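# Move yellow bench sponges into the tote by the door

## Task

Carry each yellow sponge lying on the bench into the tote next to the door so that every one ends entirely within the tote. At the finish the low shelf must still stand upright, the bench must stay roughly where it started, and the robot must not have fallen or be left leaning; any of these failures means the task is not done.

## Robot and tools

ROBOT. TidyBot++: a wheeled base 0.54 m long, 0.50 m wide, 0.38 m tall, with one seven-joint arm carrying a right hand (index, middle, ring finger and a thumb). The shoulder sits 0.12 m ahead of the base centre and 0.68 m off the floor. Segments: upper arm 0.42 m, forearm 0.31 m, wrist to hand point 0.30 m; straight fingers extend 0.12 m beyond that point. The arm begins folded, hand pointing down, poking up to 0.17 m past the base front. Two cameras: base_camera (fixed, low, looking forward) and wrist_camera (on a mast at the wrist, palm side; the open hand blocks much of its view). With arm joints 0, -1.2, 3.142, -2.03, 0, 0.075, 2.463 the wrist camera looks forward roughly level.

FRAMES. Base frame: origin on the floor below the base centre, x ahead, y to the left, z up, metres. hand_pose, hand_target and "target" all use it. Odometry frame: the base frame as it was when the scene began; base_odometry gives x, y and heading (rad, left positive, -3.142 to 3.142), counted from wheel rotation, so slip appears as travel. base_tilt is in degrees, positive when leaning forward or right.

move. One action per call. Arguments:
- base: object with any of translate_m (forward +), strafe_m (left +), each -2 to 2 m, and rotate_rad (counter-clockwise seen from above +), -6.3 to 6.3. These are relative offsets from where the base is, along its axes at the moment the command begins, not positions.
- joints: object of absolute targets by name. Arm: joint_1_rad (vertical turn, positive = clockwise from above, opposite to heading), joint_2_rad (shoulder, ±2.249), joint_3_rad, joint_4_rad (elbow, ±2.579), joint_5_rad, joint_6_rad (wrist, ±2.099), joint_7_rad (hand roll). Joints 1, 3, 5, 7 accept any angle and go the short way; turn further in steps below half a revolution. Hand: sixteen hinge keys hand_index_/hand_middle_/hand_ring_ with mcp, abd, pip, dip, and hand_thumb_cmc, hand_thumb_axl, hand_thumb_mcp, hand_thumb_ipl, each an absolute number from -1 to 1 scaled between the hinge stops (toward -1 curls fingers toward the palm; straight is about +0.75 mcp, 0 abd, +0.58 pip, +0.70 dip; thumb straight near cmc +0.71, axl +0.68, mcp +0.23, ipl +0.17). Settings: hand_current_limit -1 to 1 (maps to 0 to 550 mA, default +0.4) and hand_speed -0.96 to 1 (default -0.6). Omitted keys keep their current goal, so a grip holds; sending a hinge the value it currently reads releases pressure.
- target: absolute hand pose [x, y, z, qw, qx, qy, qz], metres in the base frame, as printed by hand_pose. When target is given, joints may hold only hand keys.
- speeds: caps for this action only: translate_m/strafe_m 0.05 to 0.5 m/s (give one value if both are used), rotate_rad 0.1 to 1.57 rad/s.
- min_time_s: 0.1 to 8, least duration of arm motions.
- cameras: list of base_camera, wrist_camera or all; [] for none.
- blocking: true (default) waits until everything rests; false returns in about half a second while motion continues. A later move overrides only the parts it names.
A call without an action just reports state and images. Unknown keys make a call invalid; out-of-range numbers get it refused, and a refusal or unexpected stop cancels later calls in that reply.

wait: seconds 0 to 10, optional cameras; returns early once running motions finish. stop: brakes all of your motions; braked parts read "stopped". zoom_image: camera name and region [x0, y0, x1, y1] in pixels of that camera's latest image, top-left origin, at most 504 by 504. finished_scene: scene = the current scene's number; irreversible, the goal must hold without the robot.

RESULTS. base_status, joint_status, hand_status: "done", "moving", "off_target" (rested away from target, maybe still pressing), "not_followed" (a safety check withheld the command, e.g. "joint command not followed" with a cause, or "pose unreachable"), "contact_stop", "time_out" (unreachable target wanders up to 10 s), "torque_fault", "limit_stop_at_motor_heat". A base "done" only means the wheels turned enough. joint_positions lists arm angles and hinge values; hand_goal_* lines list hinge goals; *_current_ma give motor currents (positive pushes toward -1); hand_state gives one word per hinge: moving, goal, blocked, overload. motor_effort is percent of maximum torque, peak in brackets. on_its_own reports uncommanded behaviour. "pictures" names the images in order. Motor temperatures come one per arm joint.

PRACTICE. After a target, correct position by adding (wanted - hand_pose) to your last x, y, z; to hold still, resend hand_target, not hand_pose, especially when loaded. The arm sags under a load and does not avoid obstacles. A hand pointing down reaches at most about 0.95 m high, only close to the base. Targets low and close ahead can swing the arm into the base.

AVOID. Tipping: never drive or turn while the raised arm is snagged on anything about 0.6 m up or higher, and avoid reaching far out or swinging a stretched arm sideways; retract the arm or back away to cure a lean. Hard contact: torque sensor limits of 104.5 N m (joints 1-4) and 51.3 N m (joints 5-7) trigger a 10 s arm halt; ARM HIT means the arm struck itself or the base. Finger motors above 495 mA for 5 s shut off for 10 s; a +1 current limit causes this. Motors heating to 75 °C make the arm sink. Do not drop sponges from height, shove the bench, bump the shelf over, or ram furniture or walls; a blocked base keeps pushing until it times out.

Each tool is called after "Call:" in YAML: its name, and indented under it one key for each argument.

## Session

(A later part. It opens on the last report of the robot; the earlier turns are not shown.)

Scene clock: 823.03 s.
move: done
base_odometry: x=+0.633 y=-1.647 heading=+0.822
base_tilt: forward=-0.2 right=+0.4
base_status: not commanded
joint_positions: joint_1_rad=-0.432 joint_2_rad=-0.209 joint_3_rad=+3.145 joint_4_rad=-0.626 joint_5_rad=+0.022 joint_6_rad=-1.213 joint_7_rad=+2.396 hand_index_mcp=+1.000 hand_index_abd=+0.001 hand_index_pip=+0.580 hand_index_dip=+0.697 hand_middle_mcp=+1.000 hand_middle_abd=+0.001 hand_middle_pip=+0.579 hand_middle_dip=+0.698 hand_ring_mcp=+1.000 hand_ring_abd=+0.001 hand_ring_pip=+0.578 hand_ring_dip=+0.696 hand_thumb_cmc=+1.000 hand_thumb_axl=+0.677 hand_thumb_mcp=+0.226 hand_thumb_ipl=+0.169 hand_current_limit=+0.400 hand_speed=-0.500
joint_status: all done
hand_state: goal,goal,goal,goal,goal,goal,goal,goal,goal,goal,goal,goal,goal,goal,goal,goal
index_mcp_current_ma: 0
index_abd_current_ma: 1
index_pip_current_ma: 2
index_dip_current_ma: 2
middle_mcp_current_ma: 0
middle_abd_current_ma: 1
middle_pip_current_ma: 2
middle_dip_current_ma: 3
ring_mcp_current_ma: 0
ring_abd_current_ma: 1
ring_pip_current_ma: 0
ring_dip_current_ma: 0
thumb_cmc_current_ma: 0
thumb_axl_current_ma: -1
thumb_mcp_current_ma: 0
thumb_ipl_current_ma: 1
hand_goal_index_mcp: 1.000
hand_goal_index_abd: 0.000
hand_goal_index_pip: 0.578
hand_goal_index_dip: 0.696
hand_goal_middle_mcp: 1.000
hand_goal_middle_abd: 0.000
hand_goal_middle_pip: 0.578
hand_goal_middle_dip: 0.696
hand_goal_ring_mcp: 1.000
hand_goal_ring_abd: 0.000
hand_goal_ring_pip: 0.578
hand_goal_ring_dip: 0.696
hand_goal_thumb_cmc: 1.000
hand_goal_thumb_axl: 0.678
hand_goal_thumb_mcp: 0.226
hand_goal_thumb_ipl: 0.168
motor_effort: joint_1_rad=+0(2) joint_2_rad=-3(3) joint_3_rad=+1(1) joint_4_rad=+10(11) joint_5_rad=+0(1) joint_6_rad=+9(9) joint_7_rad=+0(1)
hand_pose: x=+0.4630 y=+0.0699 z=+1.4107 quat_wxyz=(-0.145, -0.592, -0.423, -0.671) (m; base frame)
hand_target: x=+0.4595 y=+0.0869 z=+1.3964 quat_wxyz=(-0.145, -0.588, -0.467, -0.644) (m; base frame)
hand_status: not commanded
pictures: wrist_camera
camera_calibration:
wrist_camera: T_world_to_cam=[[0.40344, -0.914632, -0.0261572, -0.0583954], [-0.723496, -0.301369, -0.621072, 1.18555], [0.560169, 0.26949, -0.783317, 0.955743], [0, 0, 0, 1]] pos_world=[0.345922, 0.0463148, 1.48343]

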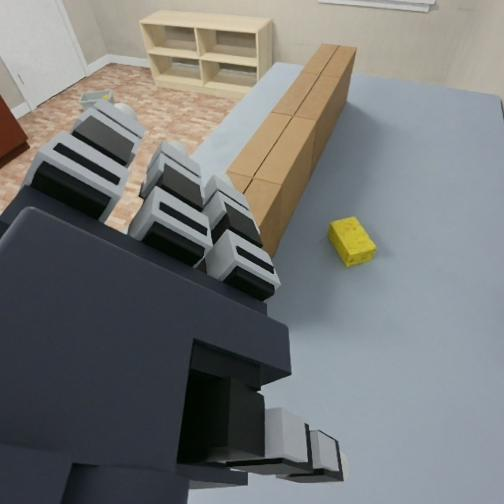

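Call:
move:
  base: {"translate_m": 0.05}
  speeds: {"translate_m": 0.1}

Call:
move:
  joints: {"joint_1_rad": 0.191, "joint_2_rad": -0.2, "joint_3_rad": 3.142, "joint_4_rad": -1.0, "joint_5_rad": -1.01, "joint_6_rad": -0.9, "joint_7_rad": 0.8, "hand_index_mcp": 0, "hand_middle_mcp": 0, "hand_ring_mcp": 0, "hand_thumb_cmc": -0.571, "hand_thumb_mcp": 0.449}
  min_time_s: 3
  cameras: ["wrist_camera"]

Scene clock: 974.50 s.
move: done
base_odometry: x=+0.667 y=-1.610 heading=+0.822
base_tilt: forward=-0.1 right=+0.4
base_status: done
joint_positions: joint_1_rad=-0.432 joint_2_rad=-0.200 joint_3_rad=+3.145 joint_4_rad=-0.621 joint_5_rad=+0.022 joint_6_rad=-1.215 joint_7_rad=+2.396 hand_index_mcp=+1.000 hand_index_abd=+0.001 hand_index_pip=+0.580 hand_index_dip=+0.697 hand_middle_mcp=+1.000 hand_middle_abd=+0.001 hand_middle_pip=+0.579 hand_middle_dip=+0.698 hand_ring_mcp=+1.000 hand_ring_abd=+0.001 hand_ring_pip=+0.578 hand_ring_dip=+0.696 hand_thumb_cmc=+1.000 hand_thumb_axl=+0.677 hand_thumb_mcp=+0.226 hand_thumb_ipl=+0.169 hand_current_limit=+0.400 hand_speed=-0.500
joint_status: not commanded
hand_state: goal,goal,goal,goal,goal,goal,goal,goal,goal,goal,goal,goal,goal,goal,goal,goal
index_mcp_current_ma: 0
index_abd_current_ma: 1
index_pip_current_ma: 2
index_dip_current_ma: 2
middle_mcp_current_ma: 0
middle_abd_current_ma: 1
middle_pip_current_ma: 2
middle_dip_current_ma: 3
ring_mcp_current_ma: 0
ring_abd_current_ma: 1
ring_pip_current_ma: 0
ring_dip_current_ma: 0
thumb_cmc_current_ma: 0
thumb_axl_current_ma: -1
thumb_mcp_current_ma: 0
thumb_ipl_current_ma: 1
hand_goal_index_mcp: 1.000
hand_goal_index_abd: 0.000
hand_goal_index_pip: 0.578
hand_goal_index_dip: 0.696
hand_goal_middle_mcp: 1.000
hand_goal_middle_abd: 0.000
hand_goal_middle_pip: 0.578
hand_goal_middle_dip: 0.696
hand_goal_ring_mcp: 1.000
hand_goal_ring_abd: 0.000
hand_goal_ring_pip: 0.578
hand_goal_ring_dip: 0.696
hand_goal_thumb_cmc: 1.000
hand_goal_thumb_axl: 0.678
hand_goal_thumb_mcp: 0.226
hand_goal_thumb_ipl: 0.168
motor_effort: joint_1_rad=+0(1) joint_2_rad=-3(6) joint_3_rad=+0(2) joint_4_rad=+10(11) joint_5_rad=+0(1) joint_6_rad=+8(9) joint_7_rad=-1(1)
hand_pose: x=+0.4676 y=+0.0722 z=+1.4092 quat_wxyz=(-0.144, -0.593, -0.424, -0.669) (m; base frame)
hand_target: x=+0.4595 y=+0.0869 z=+1.3964 quat_wxyz=(-0.145, -0.588, -0.467, -0.644) (m; base frame)
hand_status: not commanded
pictures: none

Scene clock: 978.17 s.
move: done
base_odometry: x=+0.667 y=-1.610 heading=+0.822
base_tilt: forward=-0.1 right=+0.4
base_status: not commanded
joint_positions: joint_1_rad=+0.174 joint_2_rad=-0.200 joint_3_rad=+3.145 joint_4_rad=-0.975 joint_5_rad=-0.942 joint_6_rad=-0.978 joint_7_rad=+0.868 hand_index_mcp=-0.005 hand_index_abd=+0.001 hand_index_pip=+0.579 hand_index_dip=+0.697 hand_middle_mcp=-0.004 hand_middle_abd=+0.001 hand_middle_pip=+0.579 hand_middle_dip=+0.698 hand_ring_mcp=-0.005 hand_ring_abd=+0.001 hand_ring_pip=+0.578 hand_ring_dip=+0.696 hand_thumb_cmc=-0.564 hand_thumb_axl=+0.677 hand_thumb_mcp=+0.447 hand_thumb_ipl=+0.169 hand_current_limit=+0.400 hand_speed=-0.500
joint_status: all done
hand_state: goal,goal,goal,goal,goal,goal,goal,goal,goal,goal,goal,goal,goal,goal,goal,goal
index_mcp_current_ma: -8
index_abd_current_ma: 1
index_pip_current_ma: 1
index_dip_current_ma: 2
middle_mcp_current_ma: -7
middle_abd_current_ma: 1
middle_pip_current_ma: 1
middle_dip_current_ma: 3
ring_mcp_current_ma: -9
ring_abd_current_ma: 2
ring_pip_current_ma: 0
ring_dip_current_ma: 0
thumb_cmc_current_ma: 11
thumb_axl_current_ma: -1
thumb_mcp_current_ma: -5
thumb_ipl_current_ma: 1
hand_goal_index_mcp: 0.000
hand_goal_index_abd: 0.000
hand_goal_index_pip: 0.578
hand_goal_index_dip: 0.696
hand_goal_middle_mcp: 0.000
hand_goal_middle_abd: 0.000
hand_goal_middle_pip: 0.578
hand_goal_middle_dip: 0.696
hand_goal_ring_mcp: 0.000
hand_goal_ring_abd: 0.000
hand_goal_ring_pip: 0.578
hand_goal_ring_dip: 0.696
hand_goal_thumb_cmc: -0.570
hand_goal_thumb_axl: 0.678
hand_goal_thumb_mcp: 0.450
hand_goal_thumb_ipl: 0.168
motor_effort: joint_1_rad=+0(1) joint_2_rad=-6(7) joint_3_rad=+1(2) joint_4_rad=+13(14) joint_5_rad=-4(4) joint_6_rad=+7(9) joint_7_rad=+0(2)
hand_pose: x=+0.5127 y=+0.1387 z=+1.2485 quat_wxyz=(+0.584, -0.639, +0.250, -0.433) (m; base frame)
hand_target: x=+0.5188 y=+0.1434 z=+1.2674 quat_wxyz=(+0.628, -0.594, +0.283, -0.416) (m; base frame)
hand_status: not commanded
pictures: wrist_camera
camera_calibration:
wrist_camera: T_world_to_cam=[[-0.248858, 0.50465, -0.826679, 1.11724], [-0.943916, 0.0648706, 0.323751, 0.0240617], [0.217008, 0.860883, 0.460204, -0.676401], [0, 0, 0, 1]] pos_world=[0.44753, 0.0169266, 1.22709]

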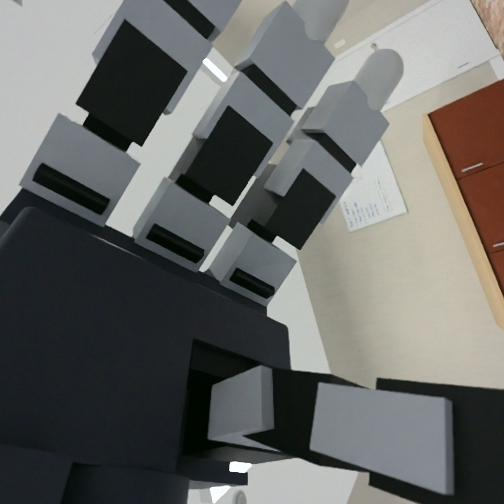

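Call:
move:
  joints: {"joint_1_rad": 0.205, "joint_2_rad": 0.146, "joint_3_rad": 3.14, "joint_4_rad": -0.93, "joint_5_rad": -1.08, "joint_6_rad": -0.88, "joint_7_rad": 0.78}
  min_time_s: 2.5
  cameras: ["all"]

Scene clock: 1001.00 s.
move: done
base_odometry: x=+0.667 y=-1.610 heading=+0.822
base_tilt: forward=-0.2 right=+0.4
base_status: not commanded
joint_positions: joint_1_rad=+0.186 joint_2_rad=+0.129 joint_3_rad=+3.145 joint_4_rad=-0.957 joint_5_rad=-1.010 joint_6_rad=-0.956 joint_7_rad=+0.847 hand_index_mcp=-0.005 hand_index_abd=+0.001 hand_index_pip=+0.579 hand_index_dip=+0.697 hand_middle_mcp=-0.004 hand_middle_abd=+0.001 hand_middle_pip=+0.579 hand_middle_dip=+0.698 hand_ring_mcp=-0.005 hand_ring_abd=+0.001 hand_ring_pip=+0.578 hand_ring_dip=+0.696 hand_thumb_cmc=-0.568 hand_thumb_axl=+0.677 hand_thumb_mcp=+0.447 hand_thumb_ipl=+0.169 hand_current_limit=+0.400 hand_speed=-0.500
joint_status: all done
hand_state: goal,goal,goal,goal,goal,goal,goal,goal,goal,goal,goal,goal,goal,goal,goal,goal
index_mcp_current_ma: -8
index_abd_current_ma: 1
index_pip_current_ma: 1
index_dip_current_ma: 2
middle_mcp_current_ma: -7
middle_abd_current_ma: 1
middle_pip_current_ma: 1
middle_dip_current_ma: 3
ring_mcp_current_ma: -9
ring_abd_current_ma: 2
ring_pip_current_ma: 0
ring_dip_current_ma: 0
thumb_cmc_current_ma: 3
thumb_axl_current_ma: -1
thumb_mcp_current_ma: -5
thumb_ipl_current_ma: 1
hand_goal_index_mcp: 0.000
hand_goal_index_abd: 0.000
hand_goal_index_pip: 0.578
hand_goal_index_dip: 0.696
hand_goal_middle_mcp: 0.000
hand_goal_middle_abd: 0.000
hand_goal_middle_pip: 0.578
hand_goal_middle_dip: 0.696
hand_goal_ring_mcp: 0.000
hand_goal_ring_abd: 0.000
hand_goal_ring_pip: 0.578
hand_goal_ring_dip: 0.696
hand_goal_thumb_cmc: -0.570
hand_goal_thumb_axl: 0.678
hand_goal_thumb_mcp: 0.450
hand_goal_thumb_ipl: 0.168
motor_effort: joint_1_rad=+0(1) joint_2_rad=-19(21) joint_3_rad=+0(2) joint_4_rad=+15(16) joint_5_rad=-5(6) joint_6_rad=+5(8) joint_7_rad=-1(2)
hand_pose: x=+0.6747 y=+0.1172 z=+1.1265 quat_wxyz=(+0.586, -0.656, +0.357, -0.314) (m; base frame)
hand_target: x=+0.6902 y=+0.1153 z=+1.1605 quat_wxyz=(+0.629, -0.601, +0.383, -0.311) (m; base frame)
hand_status: not commanded
pictures: base_camera, wrist_camera
camera_calibration:
wrist_camera: T_world_to_cam=[[-0.473515, 0.600578, -0.644274, 1.00251], [-0.80998, -0.00957111, 0.58638, -0.15954], [0.346, 0.799509, 0.490988, -0.751359], [0, 0, 0, 1]] pos_world=[0.605448, -0.00289194, 1.10835]

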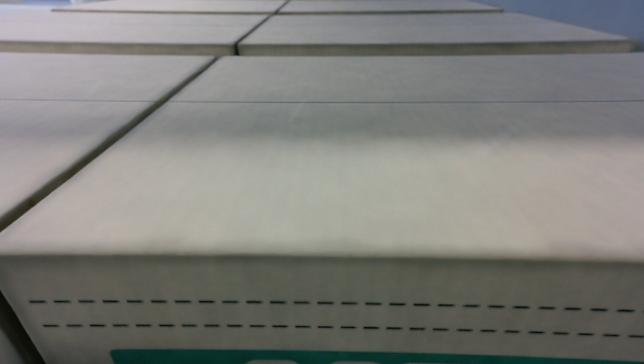

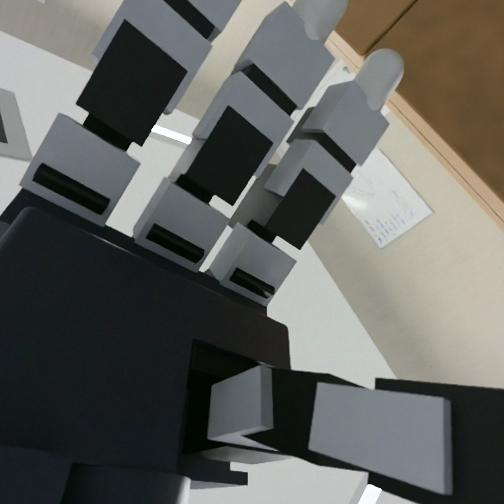

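Call:
move:
  joints: {"joint_1_rad": 0.235, "joint_2_rad": 0.525, "joint_3_rad": 3.14, "joint_4_rad": -0.60, "joint_5_rad": -1.14, "joint_6_rad": -0.83, "joint_7_rad": 0.86}
  min_time_s: 2.5
  cameras: ["wrist_camera"]

Scene clock: 1033.77 s.
move: off_target
base_odometry: x=+0.666 y=-1.611 heading=+0.822
base_tilt: forward=-0.3 right=+0.4
base_status: not commanded
joint_positions: joint_1_rad=+0.224 joint_2_rad=+0.304 joint_3_rad=+3.145 joint_4_rad=-0.625 joint_5_rad=-1.072 joint_6_rad=-0.906 joint_7_rad=+0.847 hand_index_mcp=-0.005 hand_index_abd=+0.001 hand_index_pip=+0.579 hand_index_dip=+0.697 hand_middle_mcp=-0.005 hand_middle_abd=+0.001 hand_middle_pip=+0.579 hand_middle_dip=+0.698 hand_ring_mcp=-0.005 hand_ring_abd=+0.001 hand_ring_pip=+0.578 hand_ring_dip=+0.696 hand_thumb_cmc=-0.569 hand_thumb_axl=+0.677 hand_thumb_mcp=+0.447 hand_thumb_ipl=+0.169 hand_current_limit=+0.400 hand_speed=-0.500
joint_status: joint_2_rad off_target (ended at +0.304, target +0.525); the others done
hand_state: goal,goal,goal,goal,goal,goal,goal,goal,goal,goal,goal,goal,goal,goal,goal,goal
index_mcp_current_ma: -9
index_abd_current_ma: 1
index_pip_current_ma: 1
index_dip_current_ma: 2
middle_mcp_current_ma: -8
middle_abd_current_ma: 1
middle_pip_current_ma: 1
middle_dip_current_ma: 3
ring_mcp_current_ma: -10
ring_abd_current_ma: 1
ring_pip_current_ma: 0
ring_dip_current_ma: 0
thumb_cmc_current_ma: 2
thumb_axl_current_ma: -1
thumb_mcp_current_ma: -5
thumb_ipl_current_ma: 1
hand_goal_index_mcp: 0.000
hand_goal_index_abd: 0.000
hand_goal_index_pip: 0.578
hand_goal_index_dip: 0.696
hand_goal_middle_mcp: 0.000
hand_goal_middle_abd: 0.000
hand_goal_middle_pip: 0.578
hand_goal_middle_dip: 0.696
hand_goal_ring_mcp: 0.000
hand_goal_ring_abd: 0.000
hand_goal_ring_pip: 0.578
hand_goal_ring_dip: 0.696
hand_goal_thumb_cmc: -0.570
hand_goal_thumb_axl: 0.678
hand_goal_thumb_mcp: 0.450
hand_goal_thumb_ipl: 0.168
motor_effort: joint_1_rad=-1(2) joint_2_rad=+11(24) joint_3_rad=+1(2) joint_4_rad=+14(18) joint_5_rad=-5(7) joint_6_rad=+6(6) joint_7_rad=-1(1)
hand_pose: x=+0.7416 y=+0.0883 z=+1.2058 quat_wxyz=(+0.623, -0.605, +0.318, -0.381) (m; base frame)
hand_target: x=+0.8504 y=+0.0590 z=+1.1036 quat_wxyz=(+0.630, -0.585, +0.388, -0.331) (m; base frame)
hand_status: not commanded
pictures: wrist_camera
camera_calibration:
wrist_camera: T_world_to_cam=[[-0.317054, 0.640425, -0.699522, 1.04962], [-0.907892, 0.00832947, 0.419122, 0.120568], [0.274243, 0.767975, 0.578796, -0.840158], [0, 0, 0, 1]] pos_world=[0.672656, -0.0279863, 1.16998]

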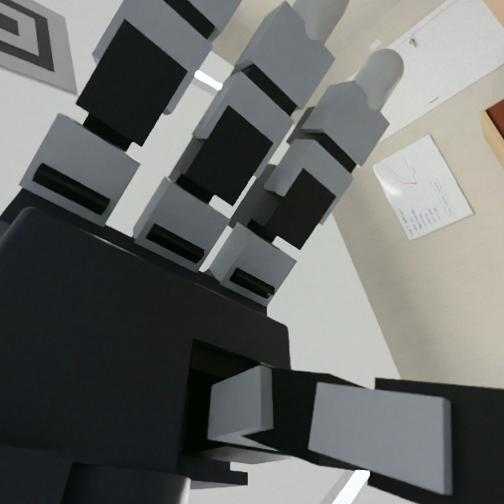

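Call:
move:
  joints: {"joint_1_rad": 0.11, "joint_2_rad": 0.138, "joint_3_rad": 3.14, "joint_4_rad": -1.07, "joint_5_rad": -1.01, "joint_6_rad": -0.46, "joint_7_rad": 0.80}
  min_time_s: 2

Call:
move:
  base: {"translate_m": -0.09}
  speeds: {"translate_m": 0.1}
  cameras: ["base_camera"]

Scene clock: 1167.53 s.
move: done
base_odometry: x=+0.667 y=-1.610 heading=+0.822
base_tilt: forward=-0.2 right=+0.4
base_status: not commanded
joint_positions: joint_1_rad=+0.128 joint_2_rad=+0.140 joint_3_rad=+3.145 joint_4_rad=-1.043 joint_5_rad=-1.065 joint_6_rad=-0.537 joint_7_rad=+0.847 hand_index_mcp=-0.005 hand_index_abd=+0.001 hand_index_pip=+0.579 hand_index_dip=+0.697 hand_middle_mcp=-0.005 hand_middle_abd=+0.001 hand_middle_pip=+0.579 hand_middle_dip=+0.698 hand_ring_mcp=-0.005 hand_ring_abd=+0.001 hand_ring_pip=+0.578 hand_ring_dip=+0.696 hand_thumb_cmc=-0.569 hand_thumb_axl=+0.677 hand_thumb_mcp=+0.447 hand_thumb_ipl=+0.169 hand_current_limit=+0.400 hand_speed=-0.500
joint_status: all done
hand_state: goal,goal,goal,goal,goal,goal,goal,goal,goal,goal,goal,goal,goal,goal,goal,goal
index_mcp_current_ma: -10
index_abd_current_ma: 1
index_pip_current_ma: 1
index_dip_current_ma: 2
middle_mcp_current_ma: -9
middle_abd_current_ma: 1
middle_pip_current_ma: 1
middle_dip_current_ma: 3
ring_mcp_current_ma: -10
ring_abd_current_ma: 1
ring_pip_current_ma: 0
ring_dip_current_ma: 0
thumb_cmc_current_ma: 1
thumb_axl_current_ma: -1
thumb_mcp_current_ma: -5
thumb_ipl_current_ma: 1
hand_goal_index_mcp: 0.000
hand_goal_index_abd: 0.000
hand_goal_index_pip: 0.578
hand_goal_index_dip: 0.696
hand_goal_middle_mcp: 0.000
hand_goal_middle_abd: 0.000
hand_goal_middle_pip: 0.578
hand_goal_middle_dip: 0.696
hand_goal_ring_mcp: 0.000
hand_goal_ring_abd: 0.000
hand_goal_ring_pip: 0.578
hand_goal_ring_dip: 0.696
hand_goal_thumb_cmc: -0.570
hand_goal_thumb_axl: 0.678
hand_goal_thumb_mcp: 0.450
hand_goal_thumb_ipl: 0.168
motor_effort: joint_1_rad=+0(4) joint_2_rad=-21(28) joint_3_rad=+0(2) joint_4_rad=+17(18) joint_5_rad=-4(6) joint_6_rad=+4(7) joint_7_rad=+0(2)
hand_pose: x=+0.7463 y=+0.0863 z=+1.1645 quat_wxyz=(+0.624, -0.527, +0.417, -0.397) (m; base frame)
hand_target: x=+0.7558 y=+0.0792 z=+1.1585 quat_wxyz=(+0.617, -0.511, +0.436, -0.410) (m; base frame)
hand_status: not commanded
pictures: none

Scene clock: 1168.93 s.
move: done
base_odometry: x=+0.606 y=-1.676 heading=+0.822
base_tilt: forward=-0.2 right=+0.4
base_status: done
joint_positions: joint_1_rad=+0.127 joint_2_rad=+0.134 joint_3_rad=+3.145 joint_4_rad=-1.045 joint_5_rad=-1.065 joint_6_rad=-0.534 joint_7_rad=+0.847 hand_index_mcp=-0.006 hand_index_abd=+0.001 hand_index_pip=+0.579 hand_index_dip=+0.697 hand_middle_mcp=-0.005 hand_middle_abd=+0.001 hand_middle_pip=+0.579 hand_middle_dip=+0.698 hand_ring_mcp=-0.006 hand_ring_abd=+0.001 hand_ring_pip=+0.578 hand_ring_dip=+0.696 hand_thumb_cmc=-0.569 hand_thumb_axl=+0.677 hand_thumb_mcp=+0.447 hand_thumb_ipl=+0.169 hand_current_limit=+0.400 hand_speed=-0.500
joint_status: not commanded
hand_state: goal,goal,goal,goal,goal,goal,goal,goal,goal,goal,goal,goal,goal,goal,goal,goal
index_mcp_current_ma: -11
index_abd_current_ma: 1
index_pip_current_ma: 1
index_dip_current_ma: 2
middle_mcp_current_ma: -10
middle_abd_current_ma: 1
middle_pip_current_ma: 1
middle_dip_current_ma: 3
ring_mcp_current_ma: -12
ring_abd_current_ma: 1
ring_pip_current_ma: 0
ring_dip_current_ma: 0
thumb_cmc_current_ma: 1
thumb_axl_current_ma: -1
thumb_mcp_current_ma: -5
thumb_ipl_current_ma: 1
hand_goal_index_mcp: 0.000
hand_goal_index_abd: 0.000
hand_goal_index_pip: 0.578
hand_goal_index_dip: 0.696
hand_goal_middle_mcp: 0.000
hand_goal_middle_abd: 0.000
hand_goal_middle_pip: 0.578
hand_goal_middle_dip: 0.696
hand_goal_ring_mcp: 0.000
hand_goal_ring_abd: 0.000
hand_goal_ring_pip: 0.578
hand_goal_ring_dip: 0.696
hand_goal_thumb_cmc: -0.570
hand_goal_thumb_axl: 0.678
hand_goal_thumb_mcp: 0.450
hand_goal_thumb_ipl: 0.168
motor_effort: joint_1_rad=+0(1) joint_2_rad=-20(25) joint_3_rad=+0(1) joint_4_rad=+17(18) joint_5_rad=-4(4) joint_6_rad=+5(5) joint_7_rad=+0(1)
hand_pose: x=+0.7439 y=+0.0867 z=+1.1676 quat_wxyz=(+0.625, -0.526, +0.416, -0.399) (m; base frame)
hand_target: x=+0.7558 y=+0.0792 z=+1.1585 quat_wxyz=(+0.617, -0.511, +0.436, -0.410) (m; base frame)
hand_status: not commanded
pictures: base_camera

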